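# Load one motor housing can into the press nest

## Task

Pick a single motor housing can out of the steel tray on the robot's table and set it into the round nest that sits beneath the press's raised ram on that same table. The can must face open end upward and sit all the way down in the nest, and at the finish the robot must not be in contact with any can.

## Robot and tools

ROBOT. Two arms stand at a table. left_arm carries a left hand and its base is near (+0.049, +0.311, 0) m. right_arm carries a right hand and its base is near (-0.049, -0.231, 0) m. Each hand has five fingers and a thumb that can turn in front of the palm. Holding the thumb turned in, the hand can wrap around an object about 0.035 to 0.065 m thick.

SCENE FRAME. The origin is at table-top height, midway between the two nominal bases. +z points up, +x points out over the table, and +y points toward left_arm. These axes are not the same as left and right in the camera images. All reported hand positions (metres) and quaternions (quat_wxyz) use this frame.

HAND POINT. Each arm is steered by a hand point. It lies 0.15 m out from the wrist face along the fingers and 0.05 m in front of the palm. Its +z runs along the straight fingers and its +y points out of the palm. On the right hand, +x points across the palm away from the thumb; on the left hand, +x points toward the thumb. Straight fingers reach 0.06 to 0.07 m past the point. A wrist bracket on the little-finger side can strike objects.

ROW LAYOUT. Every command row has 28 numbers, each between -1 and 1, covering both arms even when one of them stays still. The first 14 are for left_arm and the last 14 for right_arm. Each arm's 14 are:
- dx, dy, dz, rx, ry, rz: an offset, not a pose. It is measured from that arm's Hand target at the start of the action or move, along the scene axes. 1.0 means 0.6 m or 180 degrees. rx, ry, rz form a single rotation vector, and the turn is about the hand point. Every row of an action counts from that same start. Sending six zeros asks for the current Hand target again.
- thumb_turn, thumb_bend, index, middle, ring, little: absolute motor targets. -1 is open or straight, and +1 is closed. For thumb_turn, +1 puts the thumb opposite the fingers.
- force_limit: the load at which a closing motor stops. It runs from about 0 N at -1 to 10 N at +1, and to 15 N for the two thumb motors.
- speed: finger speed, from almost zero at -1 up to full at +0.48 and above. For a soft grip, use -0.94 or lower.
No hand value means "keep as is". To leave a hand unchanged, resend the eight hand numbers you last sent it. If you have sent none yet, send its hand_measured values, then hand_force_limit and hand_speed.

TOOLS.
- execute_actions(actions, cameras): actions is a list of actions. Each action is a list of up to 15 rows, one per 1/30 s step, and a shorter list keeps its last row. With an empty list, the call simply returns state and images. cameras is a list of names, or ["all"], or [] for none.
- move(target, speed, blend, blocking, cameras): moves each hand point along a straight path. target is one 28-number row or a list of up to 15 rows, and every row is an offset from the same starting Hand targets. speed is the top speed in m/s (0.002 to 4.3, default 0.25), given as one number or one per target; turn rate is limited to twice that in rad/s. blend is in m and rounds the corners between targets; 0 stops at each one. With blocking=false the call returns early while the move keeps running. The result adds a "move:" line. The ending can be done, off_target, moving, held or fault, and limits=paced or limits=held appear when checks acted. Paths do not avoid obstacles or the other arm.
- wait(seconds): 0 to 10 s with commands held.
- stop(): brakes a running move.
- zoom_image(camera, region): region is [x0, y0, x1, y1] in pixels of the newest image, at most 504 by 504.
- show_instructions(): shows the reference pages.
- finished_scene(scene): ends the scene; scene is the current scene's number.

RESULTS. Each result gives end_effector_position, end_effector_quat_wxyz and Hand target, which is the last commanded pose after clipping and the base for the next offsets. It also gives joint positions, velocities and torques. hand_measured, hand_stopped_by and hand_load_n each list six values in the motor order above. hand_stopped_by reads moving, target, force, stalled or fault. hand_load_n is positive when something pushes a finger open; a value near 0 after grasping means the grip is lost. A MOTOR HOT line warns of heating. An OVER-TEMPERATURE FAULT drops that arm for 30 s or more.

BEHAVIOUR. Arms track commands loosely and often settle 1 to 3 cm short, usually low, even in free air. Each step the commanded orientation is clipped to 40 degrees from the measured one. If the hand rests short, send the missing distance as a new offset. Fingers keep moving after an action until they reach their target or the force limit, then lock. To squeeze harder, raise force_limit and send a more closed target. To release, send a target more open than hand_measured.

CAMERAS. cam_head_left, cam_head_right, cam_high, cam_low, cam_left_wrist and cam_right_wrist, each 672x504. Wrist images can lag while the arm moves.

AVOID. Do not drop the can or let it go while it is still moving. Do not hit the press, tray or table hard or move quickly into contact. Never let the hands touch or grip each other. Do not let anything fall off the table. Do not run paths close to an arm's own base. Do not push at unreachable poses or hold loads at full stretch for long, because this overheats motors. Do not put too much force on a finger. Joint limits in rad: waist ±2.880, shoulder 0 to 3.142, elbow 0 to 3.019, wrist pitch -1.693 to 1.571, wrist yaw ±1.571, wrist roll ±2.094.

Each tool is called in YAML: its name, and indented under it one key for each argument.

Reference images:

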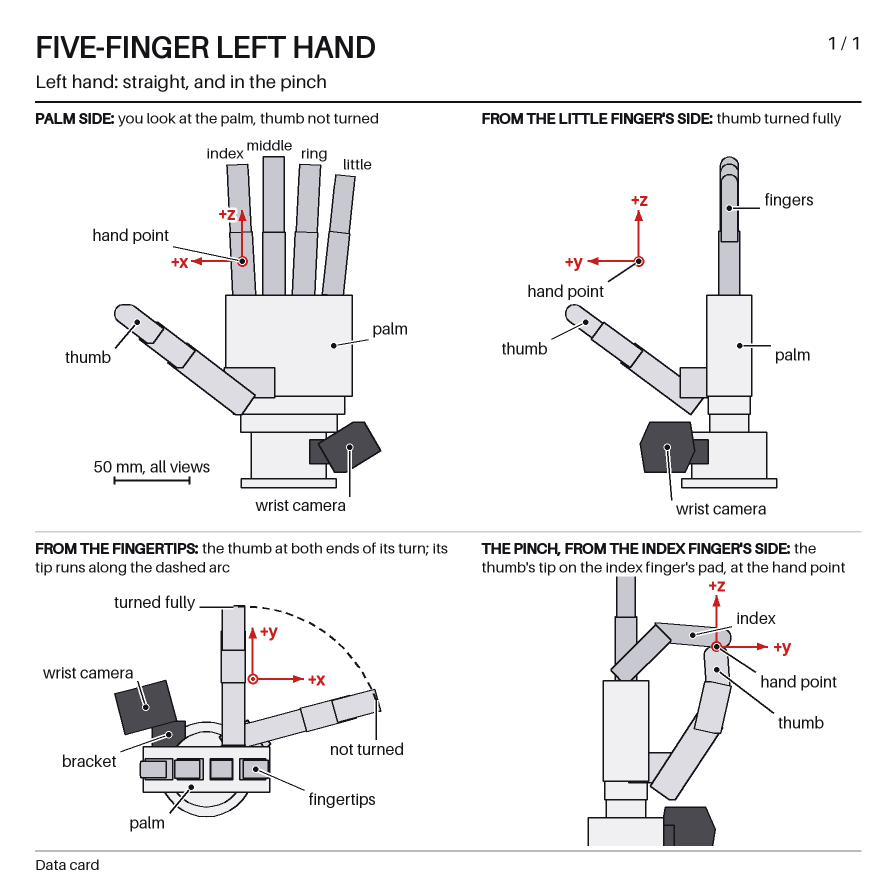

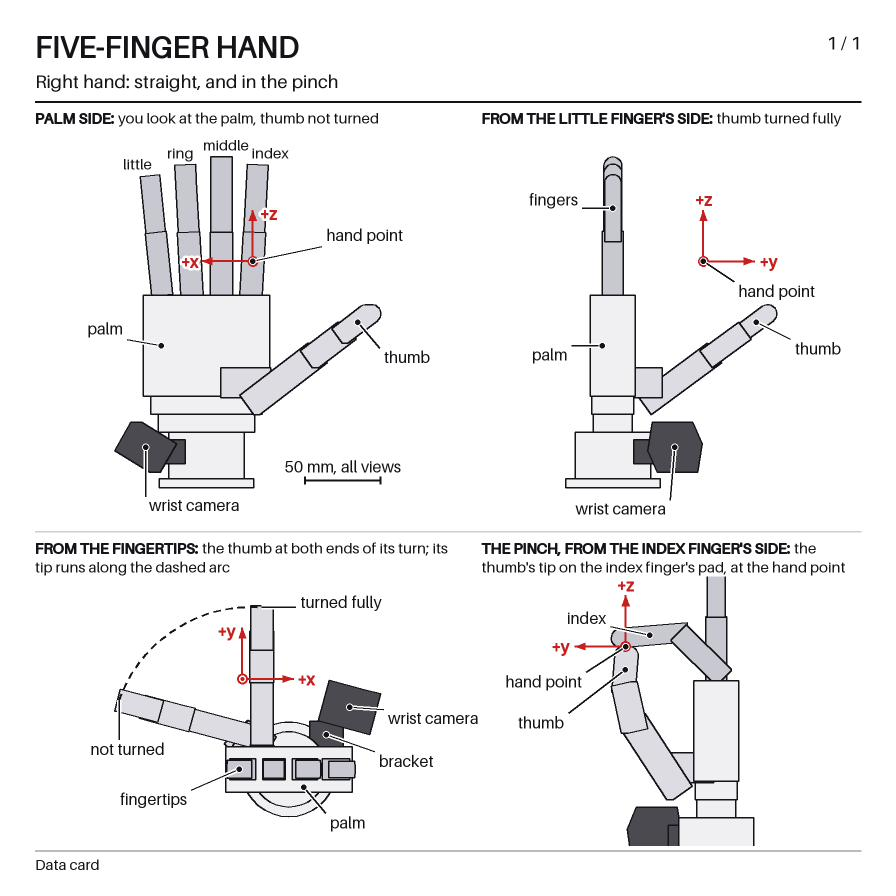

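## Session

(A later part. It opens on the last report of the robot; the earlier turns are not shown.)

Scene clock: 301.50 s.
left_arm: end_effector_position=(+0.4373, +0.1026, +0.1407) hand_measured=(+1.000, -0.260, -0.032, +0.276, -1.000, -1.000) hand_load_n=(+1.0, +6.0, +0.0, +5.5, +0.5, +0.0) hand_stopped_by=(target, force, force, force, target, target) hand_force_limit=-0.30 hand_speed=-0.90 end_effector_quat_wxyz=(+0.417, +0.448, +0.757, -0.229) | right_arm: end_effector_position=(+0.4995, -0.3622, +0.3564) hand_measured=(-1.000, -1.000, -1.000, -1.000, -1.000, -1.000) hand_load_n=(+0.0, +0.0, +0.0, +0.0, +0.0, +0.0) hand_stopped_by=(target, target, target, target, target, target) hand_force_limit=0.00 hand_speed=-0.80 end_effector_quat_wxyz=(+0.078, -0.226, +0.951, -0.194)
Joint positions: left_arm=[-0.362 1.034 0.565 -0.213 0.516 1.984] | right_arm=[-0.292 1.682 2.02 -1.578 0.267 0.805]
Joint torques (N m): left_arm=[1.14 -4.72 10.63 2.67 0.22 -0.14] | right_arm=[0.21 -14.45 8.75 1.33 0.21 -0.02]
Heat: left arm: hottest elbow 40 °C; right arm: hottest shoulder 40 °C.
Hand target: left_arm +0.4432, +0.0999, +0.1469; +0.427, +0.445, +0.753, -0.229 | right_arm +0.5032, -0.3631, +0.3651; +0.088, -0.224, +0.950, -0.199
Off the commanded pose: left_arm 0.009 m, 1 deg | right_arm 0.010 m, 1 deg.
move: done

move:
  target: [-0.027,-0.1205,-0.0065,0,0,0,1,0.3,0.4,0.4,-1,-1,-0.3,-0.9,0,0,0,0,0,0,-1,-1,-1,-1,-1,-1,0,-0.8]
  speed: 0.08
  cameras: ["cam_high","cam_low","cam_left_wrist","cam_head_right"]

zoom_image:
  camera: "cam_high"
  region: [360, 250, 405, 295]

zoom_image:
  camera: "cam_low"
  region: [380, 210, 440, 285]

zoom_image:
  camera: "cam_head_right"
  region: [315, 200, 385, 270]

Scene clock: 310.50 s.
left_arm: end_effector_position=(+0.4134, +0.0387, +0.1229) hand_measured=(+1.000, -0.260, -0.032, +0.276, -1.000, -1.000) hand_load_n=(+1.0, +6.0, +0.0, +6.0, +0.0, +0.0) hand_stopped_by=(target, force, force, force, target, target) hand_force_limit=-0.30 hand_speed=-0.90 end_effector_quat_wxyz=(+0.405, +0.450, +0.763, -0.225) | right_arm: end_effector_position=(+0.4995, -0.3622, +0.3564) hand_measured=(-1.000, -1.000, -1.000, -1.000, -1.000, -1.000) hand_load_n=(+0.0, +0.0, +0.0, +0.0, +0.0, +0.0) hand_stopped_by=(target, target, target, target, target, target) hand_force_limit=0.00 hand_speed=-0.80 end_effector_quat_wxyz=(+0.078, -0.226, +0.951, -0.194)
Joint positions: left_arm=[-0.597 1.108 0.565 -0.103 0.325 1.833] | right_arm=[-0.292 1.682 2.02 -1.578 0.267 0.805]
Joint torques (N m): left_arm=[1.03 -5.42 12.86 2.8 0.07 -0.15] | right_arm=[-0.26 -14.1 8.72 1.25 0.22 -0.02]
Heat: left arm: hottest elbow 41 °C; right arm: hottest shoulder 40 °C.
Hand target: left_arm +0.4271, +0.0276, +0.1430; +0.427, +0.445, +0.753, -0.229 | right_arm +0.5032, -0.3631, +0.3651; +0.088, -0.224, +0.950, -0.199
Off the commanded pose: left_arm 0.027 m, 3 deg | right_arm 0.010 m, 1 deg.
move: off_target (left_arm)
camera_calibration:
cam_left_wrist: T_world_to_cam=[[-0.903625, -0.331801, -0.270869, 0.423883], [-0.227731, 0.907773, -0.352258, 0.100963], [0.362767, -0.256624, -0.895848, 0.0894841], [0, 0, 0, 1]] pos_world=[0.373562, 0.071957, 0.230546]
Images, in order (width x height): cam_head_right 672x504, cam_high 672x504, cam_low 672x504, cam_left_wrist 672x504.

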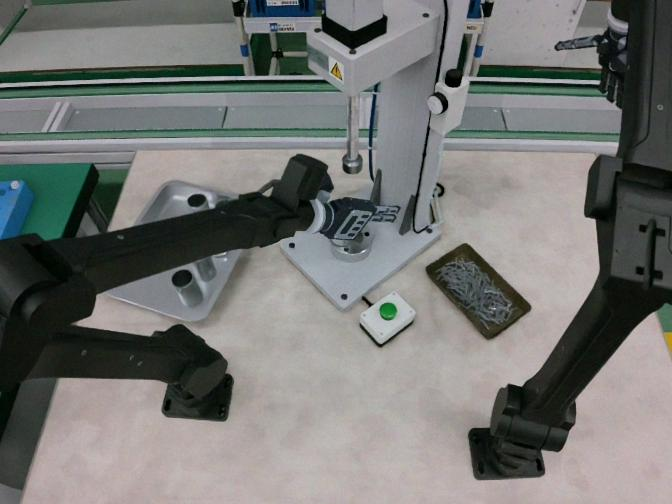

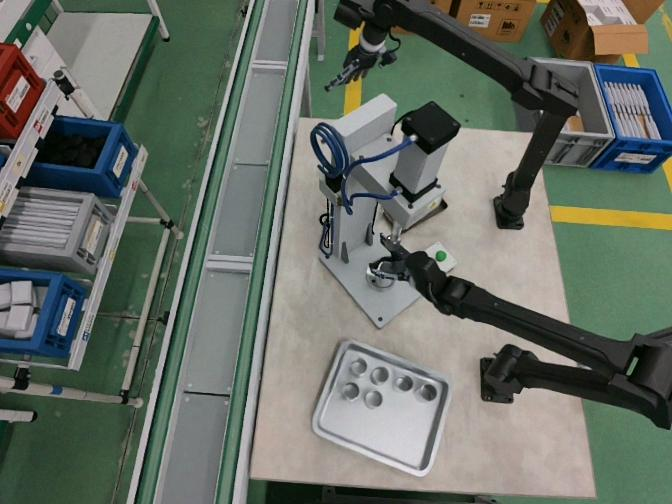

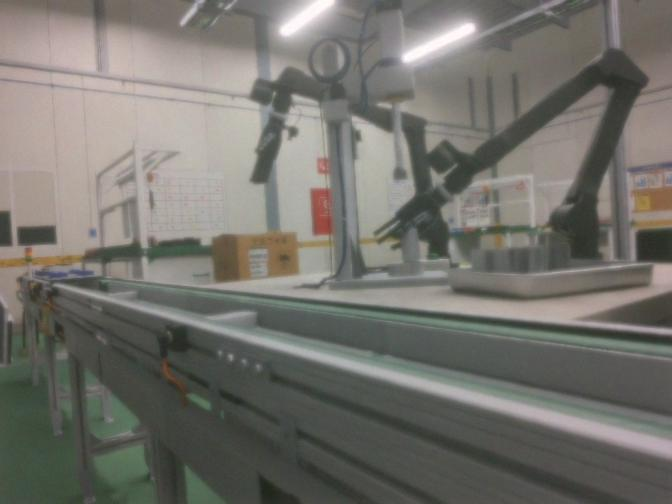

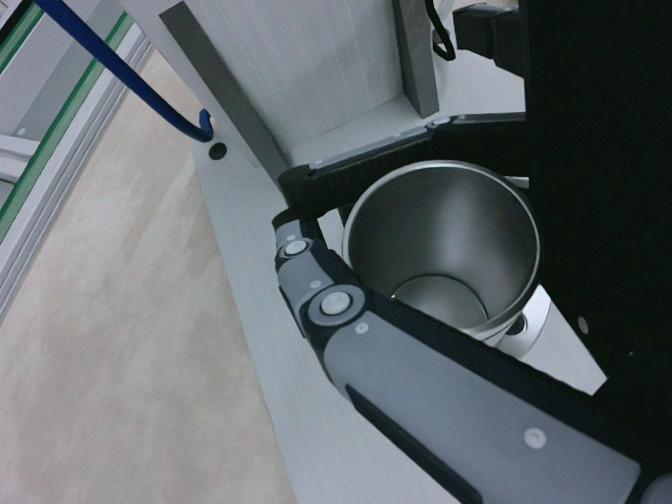

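Scaled by 11.200 from the camera's 672x504 image, which has a finer 960x720 frame.

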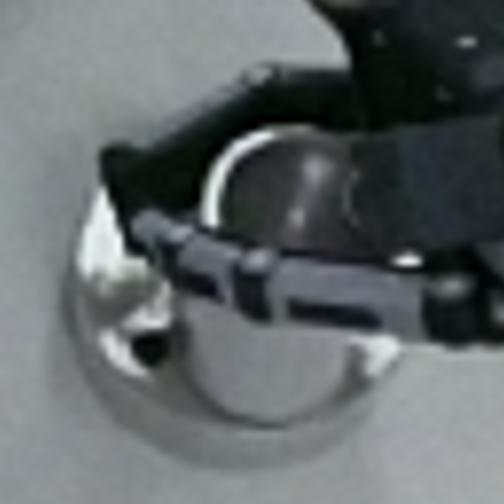

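Scaled by 6.720 from the camera's 672x504 image, which has a finer 960x720 frame.

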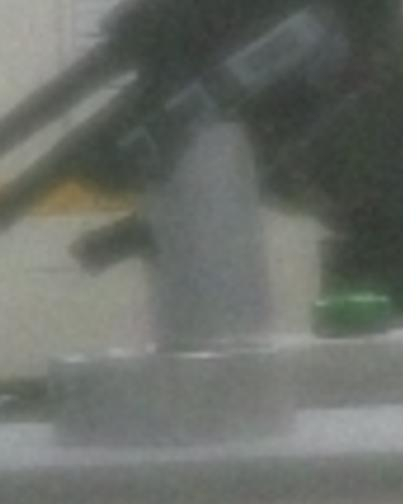

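Scaled by 7.200 from the camera's 672x504 image, which has a finer 960x720 frame.

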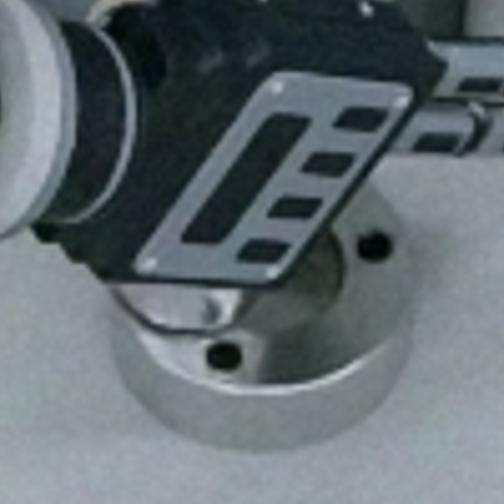

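move:
  target:
    - [0,0,0.012,0,0,0,1,0.3,0.4,0.4,-1,-1,-0.3,-0.9,0,0,0,0,0,0,-1,-1,-1,-1,-1,-1,0,-0.8]
    - [0.007,-0.036,0.012,0,0,0,1,0.3,0.4,0.4,-1,-1,-0.3,-0.9,0,0,0,0,0,0,-1,-1,-1,-1,-1,-1,0,-0.8]
  speed: 0.06
  cameras: ["cam_high","cam_low","cam_left_wrist","cam_head_right"]

zoom_image:
  camera: "cam_high"
  region: [360, 250, 405, 295]

zoom_image:
  camera: "cam_low"
  region: [380, 210, 440, 285]

zoom_image:
  camera: "cam_head_right"
  region: [315, 200, 385, 270]

Scene clock: 347.07 s.
left_arm: end_effector_position=(+0.4145, +0.0220, +0.1235) hand_measured=(+1.000, -0.260, -0.032, +0.276, -1.000, -1.000) hand_load_n=(+1.0, +5.5, +0.0, +5.5, +0.0, +0.0) hand_stopped_by=(target, force, force, force, target, target) hand_force_limit=-0.30 hand_speed=-0.90 end_effector_quat_wxyz=(+0.400, +0.451, +0.766, -0.223) | right_arm: end_effector_position=(+0.4995, -0.3622, +0.3564) hand_measured=(-1.000, -1.000, -1.000, -1.000, -1.000, -1.000) hand_load_n=(+0.0, +0.0, +0.0, +0.0, +0.5, +0.0) hand_stopped_by=(target, target, target, target, target, target) hand_force_limit=0.00 hand_speed=-0.80 end_effector_quat_wxyz=(+0.078, -0.226, +0.951, -0.194)
Joint positions: left_arm=[-0.64 1.145 0.598 -0.103 0.288 1.806] | right_arm=[-0.292 1.682 2.02 -1.578 0.267 0.805]
Joint torques (N m): left_arm=[0.85 -5.66 14.04 2.71 0.02 -0.14] | right_arm=[0.56 -14.33 8.68 1.21 0.21 -0.04]
Heat: left arm: hottest elbow 45 °C; right arm: hottest shoulder 40 °C.
Hand target: left_arm +0.4313, +0.0060, +0.1502; +0.427, +0.445, +0.753, -0.229 | right_arm +0.5032, -0.3631, +0.3651; +0.088, -0.224, +0.950, -0.199
Off the commanded pose: left_arm 0.035 m, 3 deg | right_arm 0.010 m, 1 deg.
move: off_target (left_arm)
camera_calibration:
cam_left_wrist: T_world_to_cam=[[-0.90501, -0.331198, -0.266955, 0.41964], [-0.232123, 0.910378, -0.342536, 0.11716], [0.356477, -0.248032, -0.90078, 0.0883613], [0, 0, 0, 1]] pos_world=[0.375475, 0.05424, 0.231751]
Images, in order (width x height): cam_head_right 672x504, cam_high 672x504, cam_low 672x504, cam_left_wrist 672x504.

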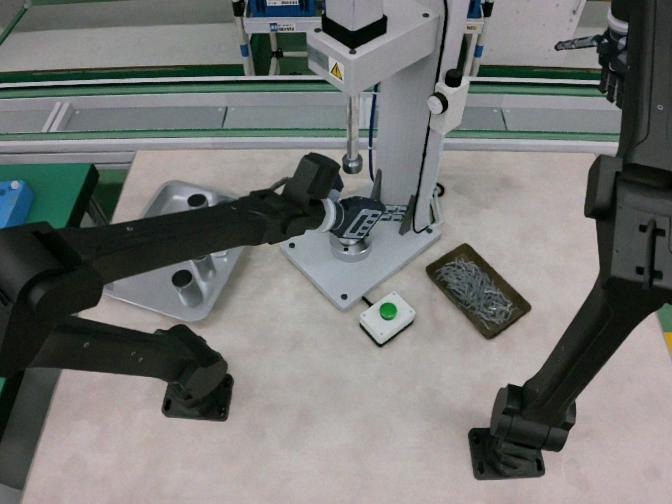

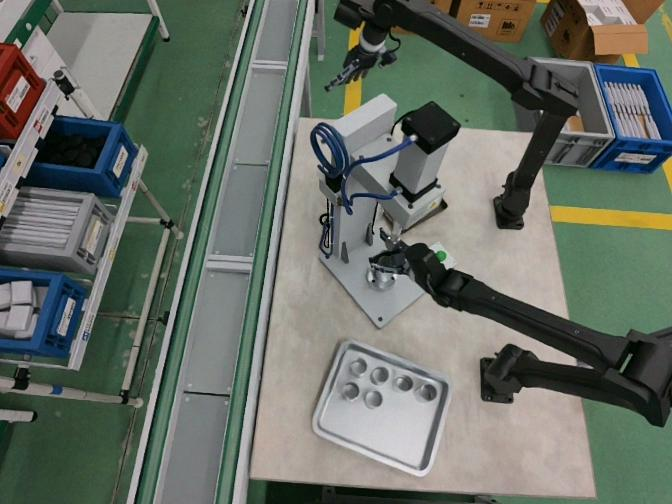

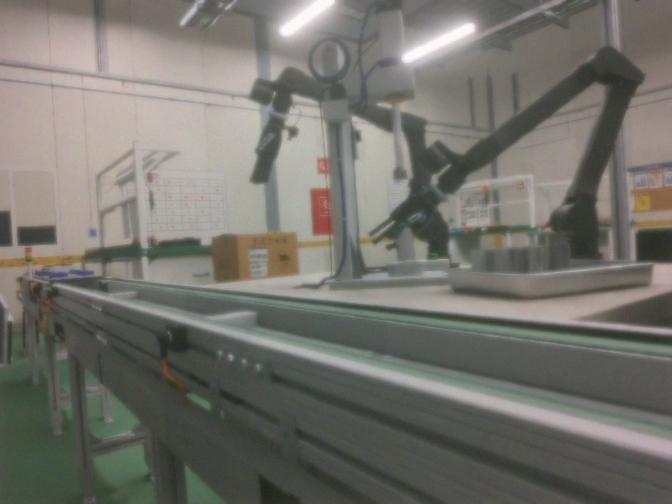

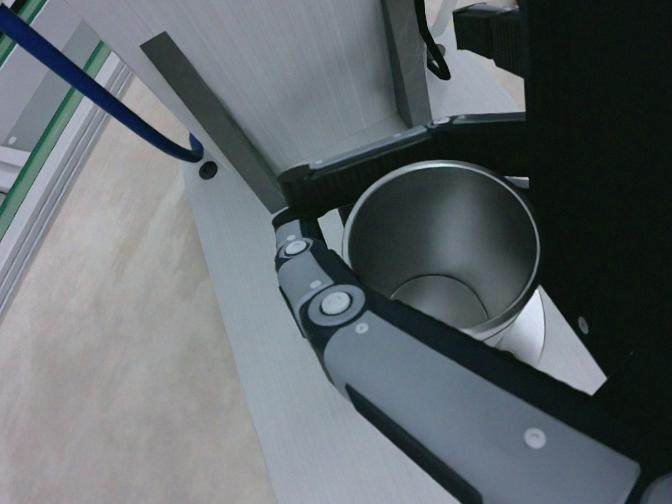

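Scaled by 11.200 from the camera's 672x504 image, which has a finer 960x720 frame.

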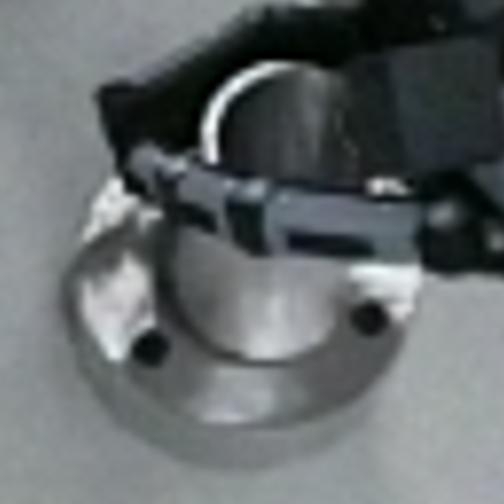

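Scaled by 6.720 from the camera's 672x504 image, which has a finer 960x720 frame.

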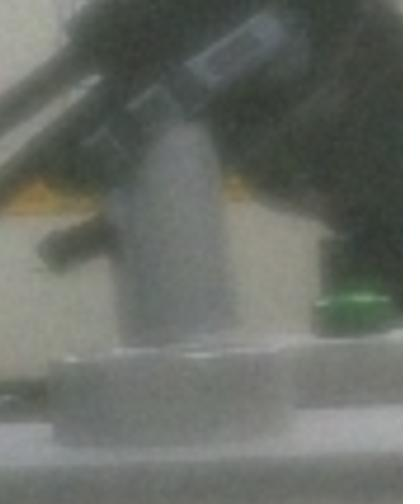

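Scaled by 7.200 from the camera's 672x504 image, which has a finer 960x720 frame.

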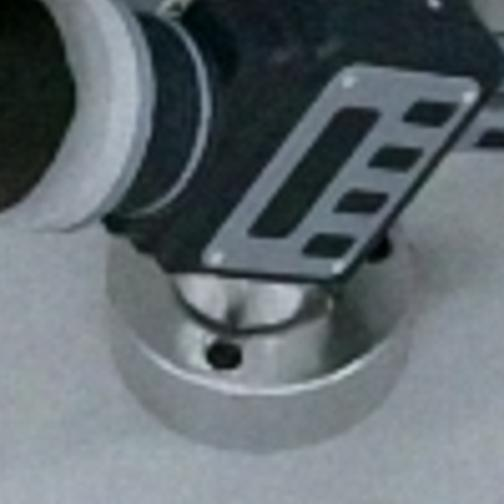

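move:
  target: [0.001,-0.002,0.002,-0.0134,-0.0095,0,1,0.3,0.4,0.4,-1,-1,-0.3,-0.9,0,0,0,0,0,0,-1,-1,-1,-1,-1,-1,0,-0.8]
  speed: 0.06
  cameras: ["cam_high","cam_low","cam_head_right"]

zoom_image:
  camera: "cam_high"
  region: [360, 250, 405, 295]

zoom_image:
  camera: "cam_low"
  region: [380, 210, 440, 285]

zoom_image:
  camera: "cam_head_right"
  region: [315, 200, 385, 270]

Scene clock: 371.93 s.
left_arm: end_effector_position=(+0.4249, +0.0129, +0.1410) hand_measured=(+1.000, -0.260, -0.032, +0.276, -1.000, -1.000) hand_load_n=(+0.5, +5.5, +0.0, +6.0, +0.0, +0.0) hand_stopped_by=(target, force, force, force, target, target) hand_force_limit=-0.30 hand_speed=-0.90 end_effector_quat_wxyz=(+0.435, +0.443, +0.749, -0.231) | right_arm: end_effector_position=(+0.4995, -0.3622, +0.3564) hand_measured=(-1.000, -1.000, -1.000, -1.000, -1.000, -1.000) hand_load_n=(+0.0, +0.0, +0.0, +0.0, +0.0, +0.0) hand_stopped_by=(target, target, target, target, target, target) hand_force_limit=0.00 hand_speed=-0.80 end_effector_quat_wxyz=(+0.078, -0.226, +0.951, -0.194)
Joint positions: left_arm=[-0.64 1.145 0.598 -0.021 0.29 1.796] | right_arm=[-0.292 1.682 2.02 -1.578 0.267 0.805]
Joint torques (N m): left_arm=[1.14 -5.66 11.36 2.92 0.36 -0.15] | right_arm=[0.21 -14.27 8.75 1.36 0.2 -0.04]
Heat: left arm: hottest elbow 47 °C; right arm: hottest shoulder 40 °C.
Hand target: left_arm +0.4319, +0.0048, +0.1513; +0.447, +0.439, +0.742, -0.238 | right_arm +0.5032, -0.3631, +0.3651; +0.088, -0.224, +0.950, -0.199
Off the commanded pose: left_arm 0.015 m, 2 deg | right_arm 0.010 m, 1 deg.
move: off_target (left_arm)
Images, in order (width x height): cam_head_right 672x504, cam_high 672x504, cam_low 672x504.

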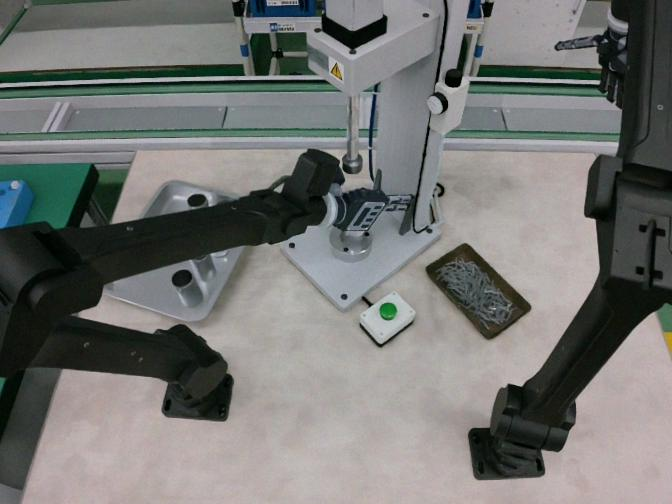

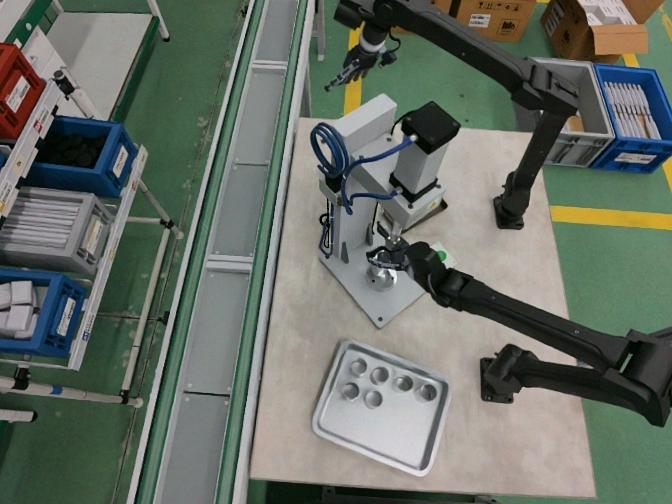

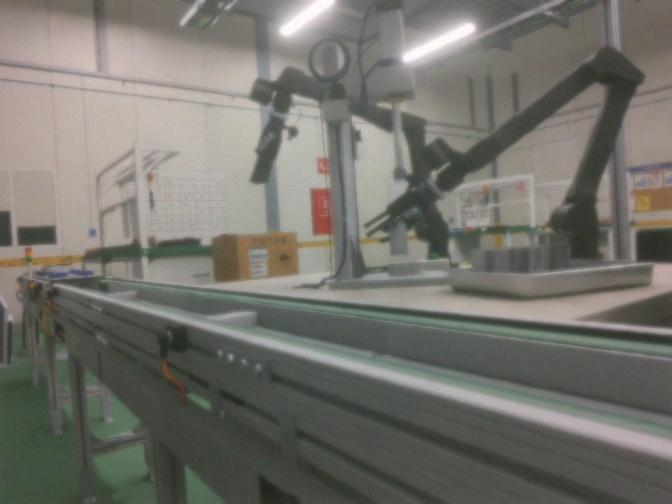

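Scaled by 11.200 from the camera's 672x504 image, which has a finer 960x720 frame.

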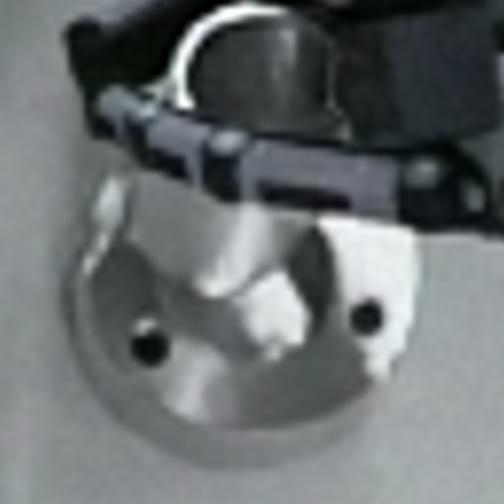

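Scaled by 6.720 from the camera's 672x504 image, which has a finer 960x720 frame.

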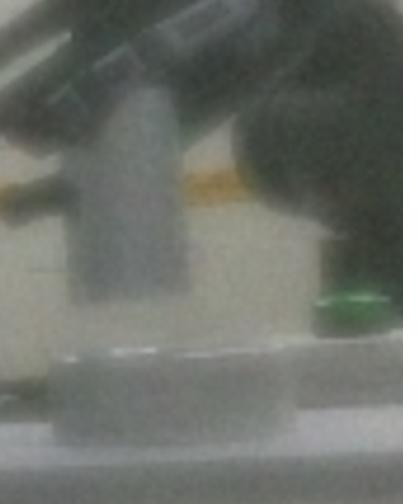

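Scaled by 7.200 from the camera's 672x504 image, which has a finer 960x720 frame.

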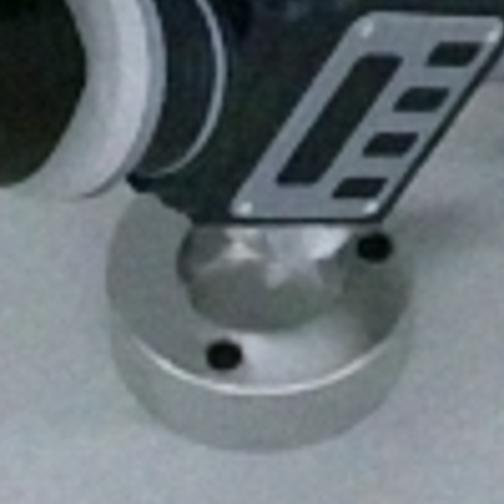

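move:
  target: [-0.019,0.012,-0.016,0,0,0,1,0.3,0.4,0.4,-1,-1,-0.3,-0.9,0,0,0,0,0,0,-1,-1,-1,-1,-1,-1,0,-0.8]
  speed: 0.06

Scene clock: 386.10 s.
left_arm: end_effector_position=(+0.4179, +0.0186, +0.1271) hand_measured=(+1.000, -0.260, -0.032, +0.276, -1.000, -1.000) hand_load_n=(+1.0, +6.0, +0.5, +5.5, +0.0, +0.0) hand_stopped_by=(target, force, force, force, target, target) hand_force_limit=-0.30 hand_speed=-0.90 end_effector_quat_wxyz=(+0.430, +0.443, +0.752, -0.231) | right_arm: end_effector_position=(+0.4995, -0.3622, +0.3564) hand_measured=(-1.000, -1.000, -1.000, -1.000, -1.000, -1.000) hand_load_n=(+0.0, +0.0, -0.5, +0.0, +0.0, +0.0) hand_stopped_by=(target, target, target, target, target, target) hand_force_limit=0.00 hand_speed=-0.80 end_effector_quat_wxyz=(+0.078, -0.226, +0.951, -0.194)
Joint positions: left_arm=[-0.64 1.145 0.563 0.004 0.29 1.793] | right_arm=[-0.292 1.682 2.02 -1.578 0.267 0.805]
Joint torques (N m): left_arm=[0.97 -7.71 10.14 2.89 0.17 -0.13] | right_arm=[0.21 -14.39 8.57 1.32 0.21 -0.03]
Heat: left arm: hottest elbow 46 °C; right arm: hottest shoulder 40 °C.
Hand target: left_arm +0.4205, +0.0120, +0.1417; +0.447, +0.439, +0.742, -0.238 | right_arm +0.5032, -0.3631, +0.3651; +0.088, -0.224, +0.950, -0.199
Off the commanded pose: left_arm 0.016 m, 2 deg | right_arm 0.010 m, 1 deg.
move: off_target (left_arm)

move:
  target: [-0.012,0.006,0.004,0,0,0,1,0.3,0.4,0.4,-1,-1,-0.3,-0.9,0,0,0,0,0,0,-1,-1,-1,-1,-1,-1,0,-0.8]
  speed: 0.06
  cameras: ["cam_high","cam_low","cam_head_right"]

zoom_image:
  camera: "cam_high"
  region: [360, 250, 405, 295]

zoom_image:
  camera: "cam_low"
  region: [380, 210, 440, 285]

zoom_image:
  camera: "cam_head_right"
  region: [315, 200, 385, 270]

Scene clock: 394.33 s.
left_arm: end_effector_position=(+0.4136, +0.0194, +0.1346) hand_measured=(+1.000, -0.260, -0.032, +0.276, -1.000, -1.000) hand_load_n=(+1.0, +5.5, +0.0, +5.5, +0.0, +0.0) hand_stopped_by=(target, force, force, force, target, target) hand_force_limit=-0.30 hand_speed=-0.90 end_effector_quat_wxyz=(+0.437, +0.442, +0.747, -0.234) | right_arm: end_effector_position=(+0.4995, -0.3622, +0.3564) hand_measured=(-1.000, -1.000, -1.000, -1.000, -1.000, -1.000) hand_load_n=(+0.0, +0.0, +0.0, +0.0, +0.0, +0.0) hand_stopped_by=(target, target, target, target, target, target) hand_force_limit=0.00 hand_speed=-0.80 end_effector_quat_wxyz=(+0.078, -0.226, +0.951, -0.194)
Joint positions: left_arm=[-0.645 1.115 0.553 0.004 0.288 1.79] | right_arm=[-0.292 1.682 2.02 -1.578 0.267 0.805]
Joint torques (N m): left_arm=[0.67 -7.24 9.99 2.32 0.01 -0.13] | right_arm=[0.32 -14.45 8.59 1.44 0.19 -0.02]
Heat: left arm: hottest elbow 45 °C; right arm: hottest shoulder 40 °C.
Hand target: left_arm +0.4134, +0.0155, +0.1443; +0.447, +0.439, +0.742, -0.238 | right_arm +0.5032, -0.3631, +0.3651; +0.088, -0.224, +0.950, -0.199
Off the commanded pose: left_arm 0.010 m, 1 deg | right_arm 0.010 m, 1 deg.
move: done
Images, in order (width x height): cam_head_right 672x504, cam_high 672x504, cam_low 672x504.

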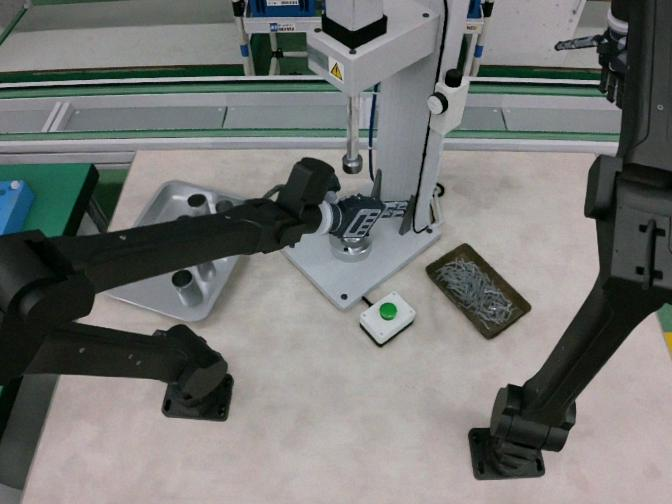

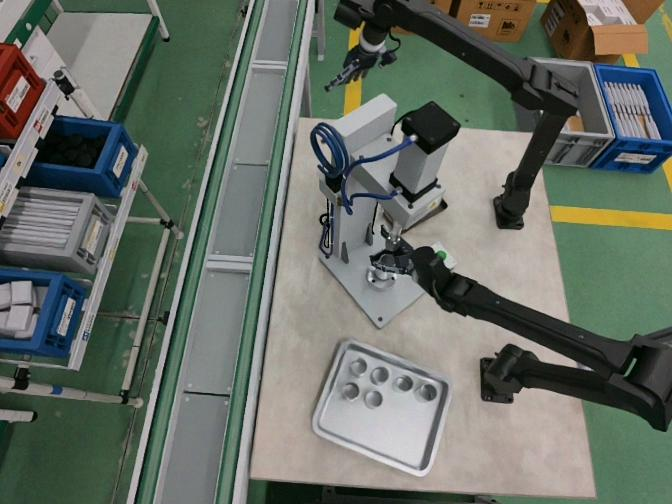

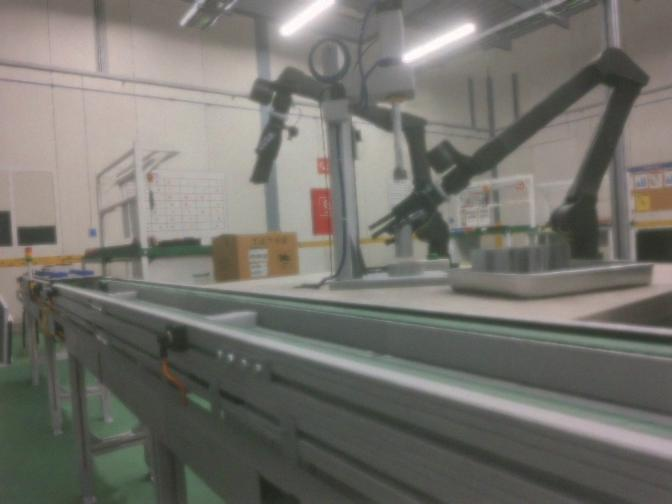

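Scaled by 11.200 from the camera's 672x504 image, which has a finer 960x720 frame.

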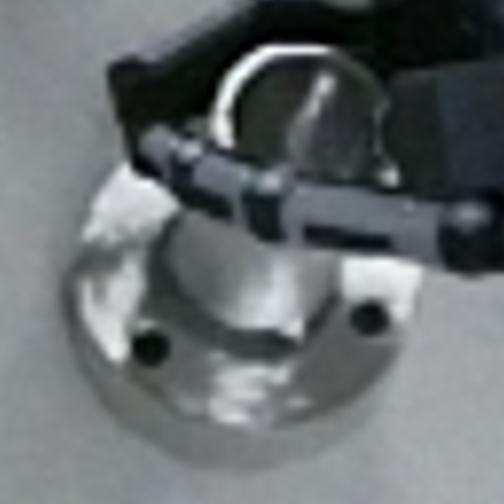

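Scaled by 6.720 from the camera's 672x504 image, which has a finer 960x720 frame.

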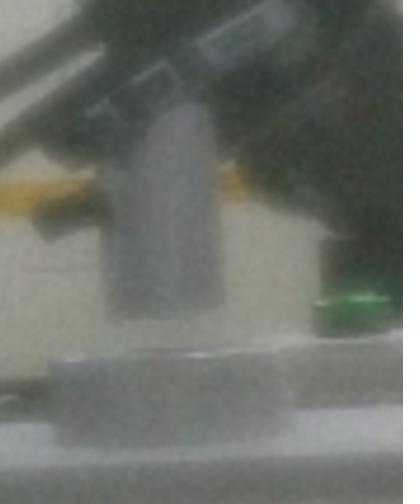

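Scaled by 7.200 from the camera's 672x504 image, which has a finer 960x720 frame.

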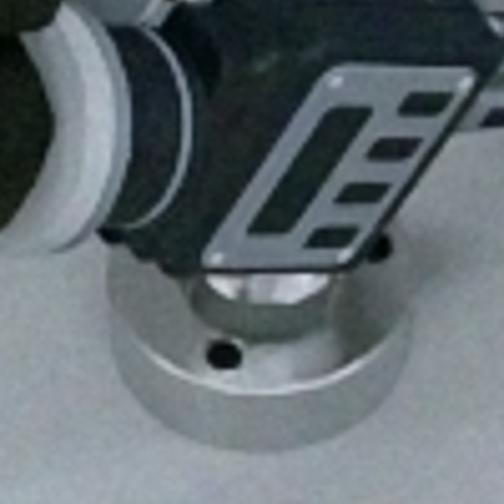

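move:
  target: [-0.003,0.001,-0.03,0.002,0.002,0,1,0.3,0.4,0.4,-1,-1,-0.3,-0.9,0,0,0,0,0,0,-1,-1,-1,-1,-1,-1,0,-0.8]
  speed: 0.05
  cameras: ["cam_high","cam_low"]

zoom_image:
  camera: "cam_high"
  region: [360, 250, 405, 295]

zoom_image:
  camera: "cam_low"
  region: [380, 210, 440, 285]

Scene clock: 411.70 s.
left_arm: end_effector_position=(+0.4101, +0.0214, +0.1244) hand_measured=(+1.000, -0.260, -0.032, +0.276, -1.000, -1.000) hand_load_n=(+1.0, +5.5, +0.0, +5.5, +0.0, +0.0) hand_stopped_by=(target, force, force, force, target, target) hand_force_limit=-0.30 hand_speed=-0.90 end_effector_quat_wxyz=(+0.438, +0.442, +0.747, -0.233) | right_arm: end_effector_position=(+0.4995, -0.3622, +0.3564) hand_measured=(-1.000, -1.000, -1.000, -1.000, -1.000, -1.000) hand_load_n=(+0.0, +0.0, +0.0, -0.5, +0.0, +0.0) hand_stopped_by=(target, target, target, target, target, target) hand_force_limit=0.00 hand_speed=-0.80 end_effector_quat_wxyz=(+0.078, -0.226, +0.951, -0.194)
Joint positions: left_arm=[-0.647 1.125 0.527 0.041 0.285 1.789] | right_arm=[-0.292 1.682 2.02 -1.578 0.267 0.805]
Joint torques (N m): left_arm=[0.56 -5.07 9.73 2.88 0 -0.13] | right_arm=[-0.32 -14.51 8.61 1.32 0.21 -0.02]
Heat: left arm: hottest elbow 44 °C; right arm: hottest shoulder 40 °C.
Hand target: left_arm +0.4115, +0.0161, +0.1263; +0.444, +0.440, +0.744, -0.237 | right_arm +0.5032, -0.3631, +0.3651; +0.088, -0.224, +0.950, -0.199
Off the commanded pose: left_arm 0.006 m, 1 deg | right_arm 0.010 m, 1 deg.
move: done
Images, in order (width x height): cam_high 672x504, cam_low 672x504.

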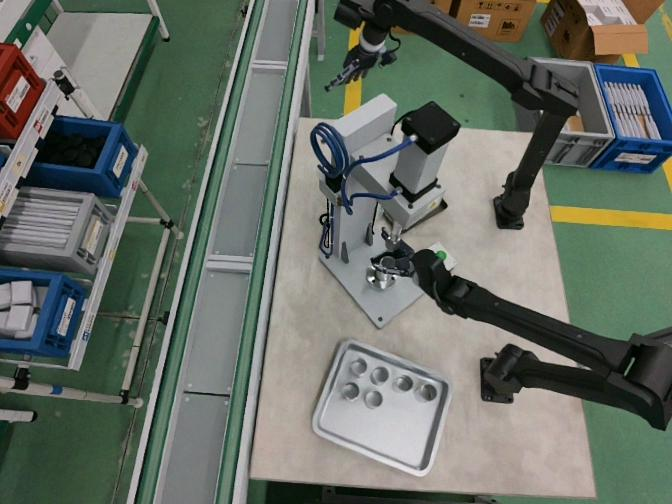

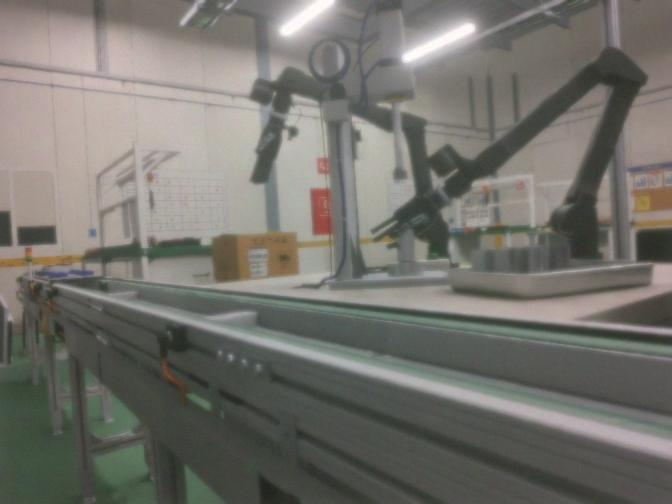

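Scaled by 11.200 from the camera's 672x504 image, which has a finer 960x720 frame.

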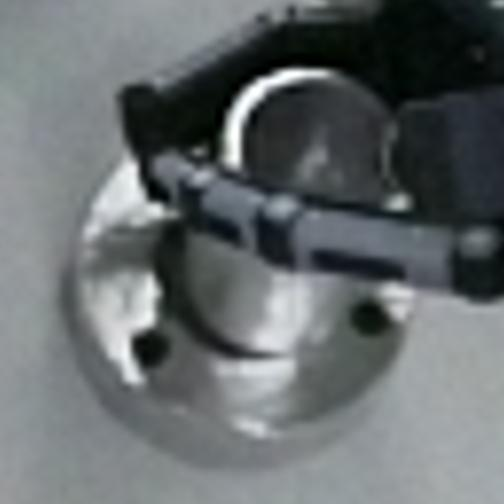

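Scaled by 6.720 from the camera's 672x504 image, which has a finer 960x720 frame.

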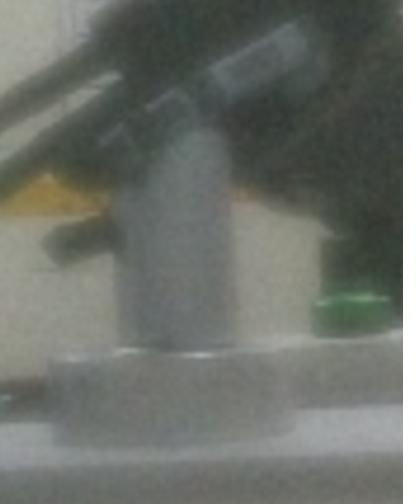

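move:
  target: [0.009,-0.007,-0.012,0,0,0,1,0.3,0.4,0.4,-1,-1,-0.3,-0.9,0,0,0,0,0,0,-1,-1,-1,-1,-1,-1,0,-0.8]
  speed: 0.05
  cameras: ["cam_high","cam_low"]

zoom_image:
  camera: "cam_high"
  region: [360, 250, 405, 295]

zoom_image:
  camera: "cam_low"
  region: [380, 210, 440, 285]

Scene clock: 421.37 s.
left_arm: end_effector_position=(+0.4150, +0.0184, +0.1158) hand_measured=(+1.000, -0.260, -0.032, +0.276, -1.000, -1.000) hand_load_n=(+0.0, +5.5, +0.0, +5.5, +0.0, +0.0) hand_stopped_by=(target, force, force, force, target, target) hand_force_limit=-0.30 hand_speed=-0.90 end_effector_quat_wxyz=(+0.438, +0.442, +0.748, -0.232) | right_arm: end_effector_position=(+0.4995, -0.3622, +0.3564) hand_measured=(-1.000, -1.000, -1.000, -1.000, -1.000, -1.000) hand_load_n=(+0.0, +0.0, +0.0, +0.0, +0.0, +0.0) hand_stopped_by=(target, target, target, target, target, target) hand_force_limit=0.00 hand_speed=-0.80 end_effector_quat_wxyz=(+0.078, -0.226, +0.951, -0.194)
Joint positions: left_arm=[-0.647 1.163 0.527 0.078 0.282 1.789] | right_arm=[-0.292 1.682 2.02 -1.578 0.267 0.805]
Joint torques (N m): left_arm=[0.67 -5.54 9.87 2.74 0.2 -0.13] | right_arm=[0.26 -14.51 8.75 1.37 0.2 -0.04]
Heat: left arm: hottest elbow 43 °C; right arm: hottest shoulder 40 °C.
Hand target: left_arm +0.4169, +0.0118, +0.1191; +0.444, +0.440, +0.744, -0.237 | right_arm +0.5032, -0.3631, +0.3651; +0.088, -0.224, +0.950, -0.199
Off the commanded pose: left_arm 0.008 m, 1 deg | right_arm 0.010 m, 1 deg.
move: done
Images, in order (width x height): cam_high 672x504, cam_low 672x504.

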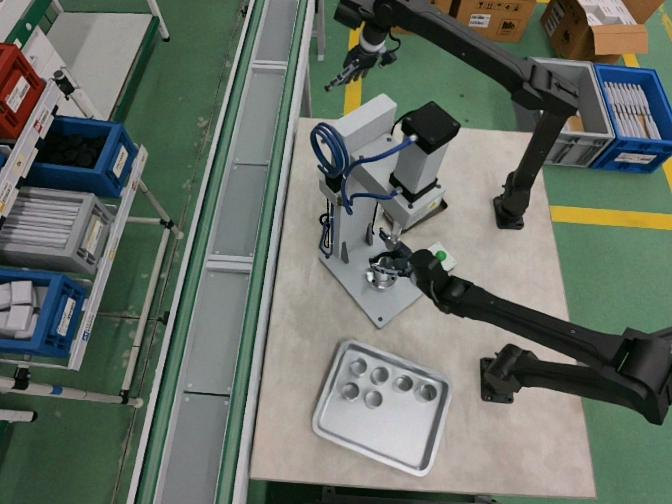

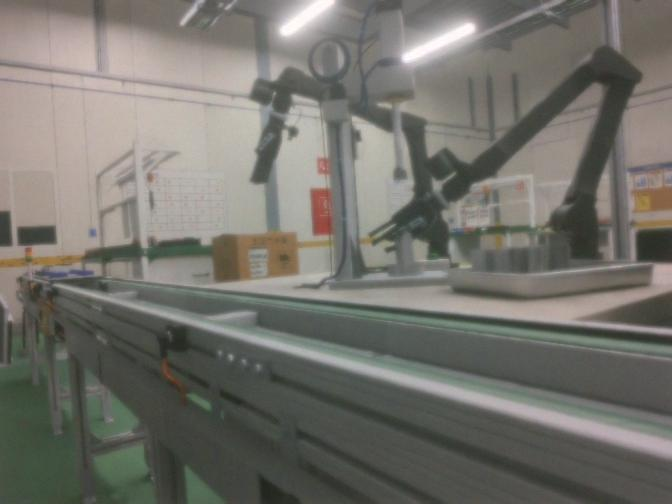

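Scaled by 11.200 from the camera's 672x504 image, which has a finer 960x720 frame.

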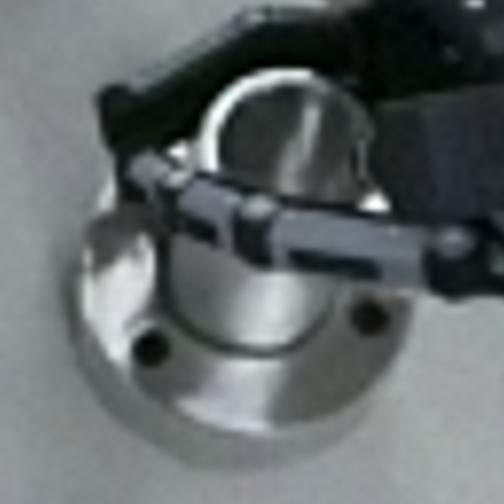

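Scaled by 6.720 from the camera's 672x504 image, which has a finer 960x720 frame.

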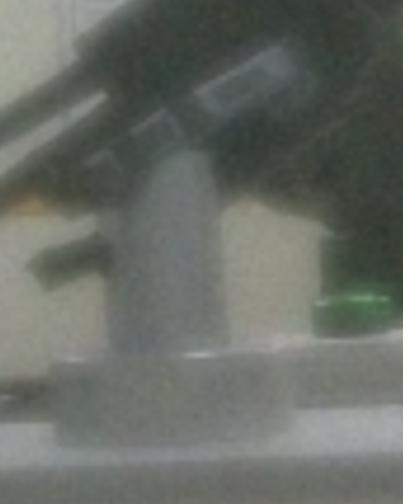

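move:
  target: [-0.002,0.001,-0.03,0,0,0,1,0.3,0.4,0.4,-1,-1,-0.3,-0.9,0,0,0,0,0,0,-1,-1,-1,-1,-1,-1,0,-0.8]
  speed: 0.05
  cameras: ["cam_high","cam_low"]

zoom_image:
  camera: "cam_high"
  region: [360, 250, 405, 295]

zoom_image:
  camera: "cam_low"
  region: [380, 210, 440, 285]

Scene clock: 428.03 s.
left_arm: end_effector_position=(+0.4180, +0.0159, +0.1106) hand_measured=(+1.000, -0.260, -0.032, +0.276, -1.000, -1.000) hand_load_n=(+1.0, +5.5, +0.0, +6.0, +0.0, +0.0) hand_stopped_by=(target, force, force, force, target, target) hand_force_limit=-0.30 hand_speed=-0.90 end_effector_quat_wxyz=(+0.450, +0.440, +0.741, -0.234) | right_arm: end_effector_position=(+0.4995, -0.3622, +0.3564) hand_measured=(-1.000, -1.000, -1.000, -1.000, -1.000, -1.000) hand_load_n=(+0.0, +0.0, +0.0, +0.0, +0.0, +0.0) hand_stopped_by=(target, target, target, target, target, target) hand_force_limit=0.00 hand_speed=-0.80 end_effector_quat_wxyz=(+0.078, -0.226, +0.951, -0.194)
Joint positions: left_arm=[-0.647 1.191 0.507 0.153 0.282 1.789] | right_arm=[-0.292 1.682 2.02 -1.578 0.267 0.805]
Joint torques (N m): left_arm=[0.73 -4.48 8.62 2.59 0.15 -0.12] | right_arm=[-0.15 -14.15 8.64 1.35 0.23 -0.01]
Heat: left arm: hottest elbow 43 °C; right arm: hottest shoulder 40 °C.
Hand target: left_arm +0.4156, +0.0125, +0.1010; +0.444, +0.440, +0.744, -0.237 | right_arm +0.5032, -0.3631, +0.3651; +0.088, -0.224, +0.950, -0.199
Off the commanded pose: left_arm 0.010 m, 1 deg | right_arm 0.010 m, 1 deg.
move: done
Images, in order (width x height): cam_high 672x504, cam_low 672x504.

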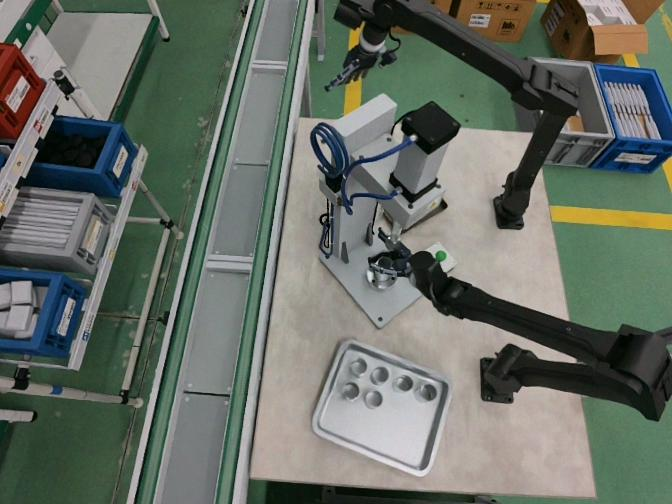

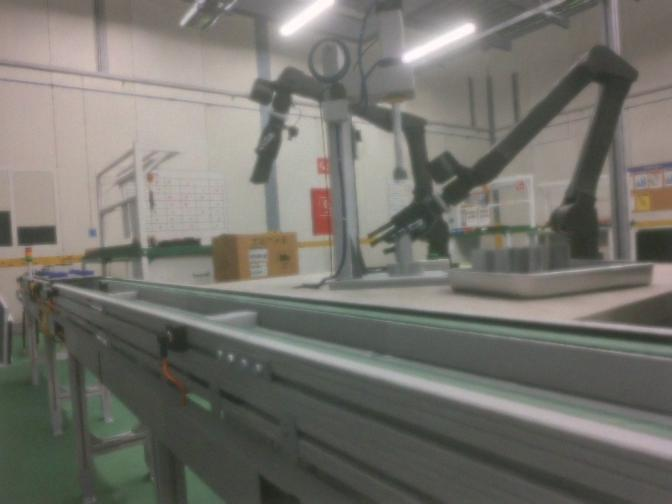

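Scaled by 11.200 from the camera's 672x504 image, which has a finer 960x720 frame.

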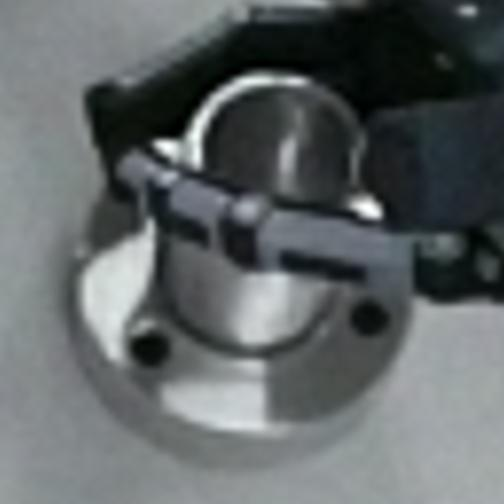

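Scaled by 6.720 from the camera's 672x504 image, which has a finer 960x720 frame.

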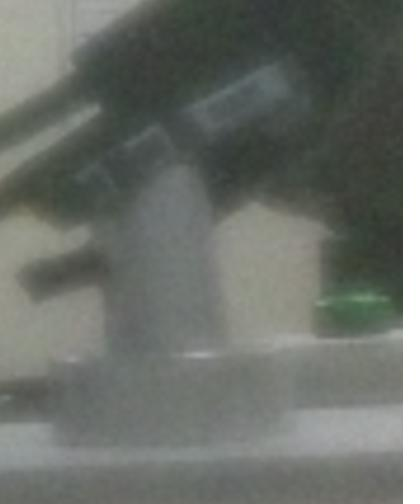

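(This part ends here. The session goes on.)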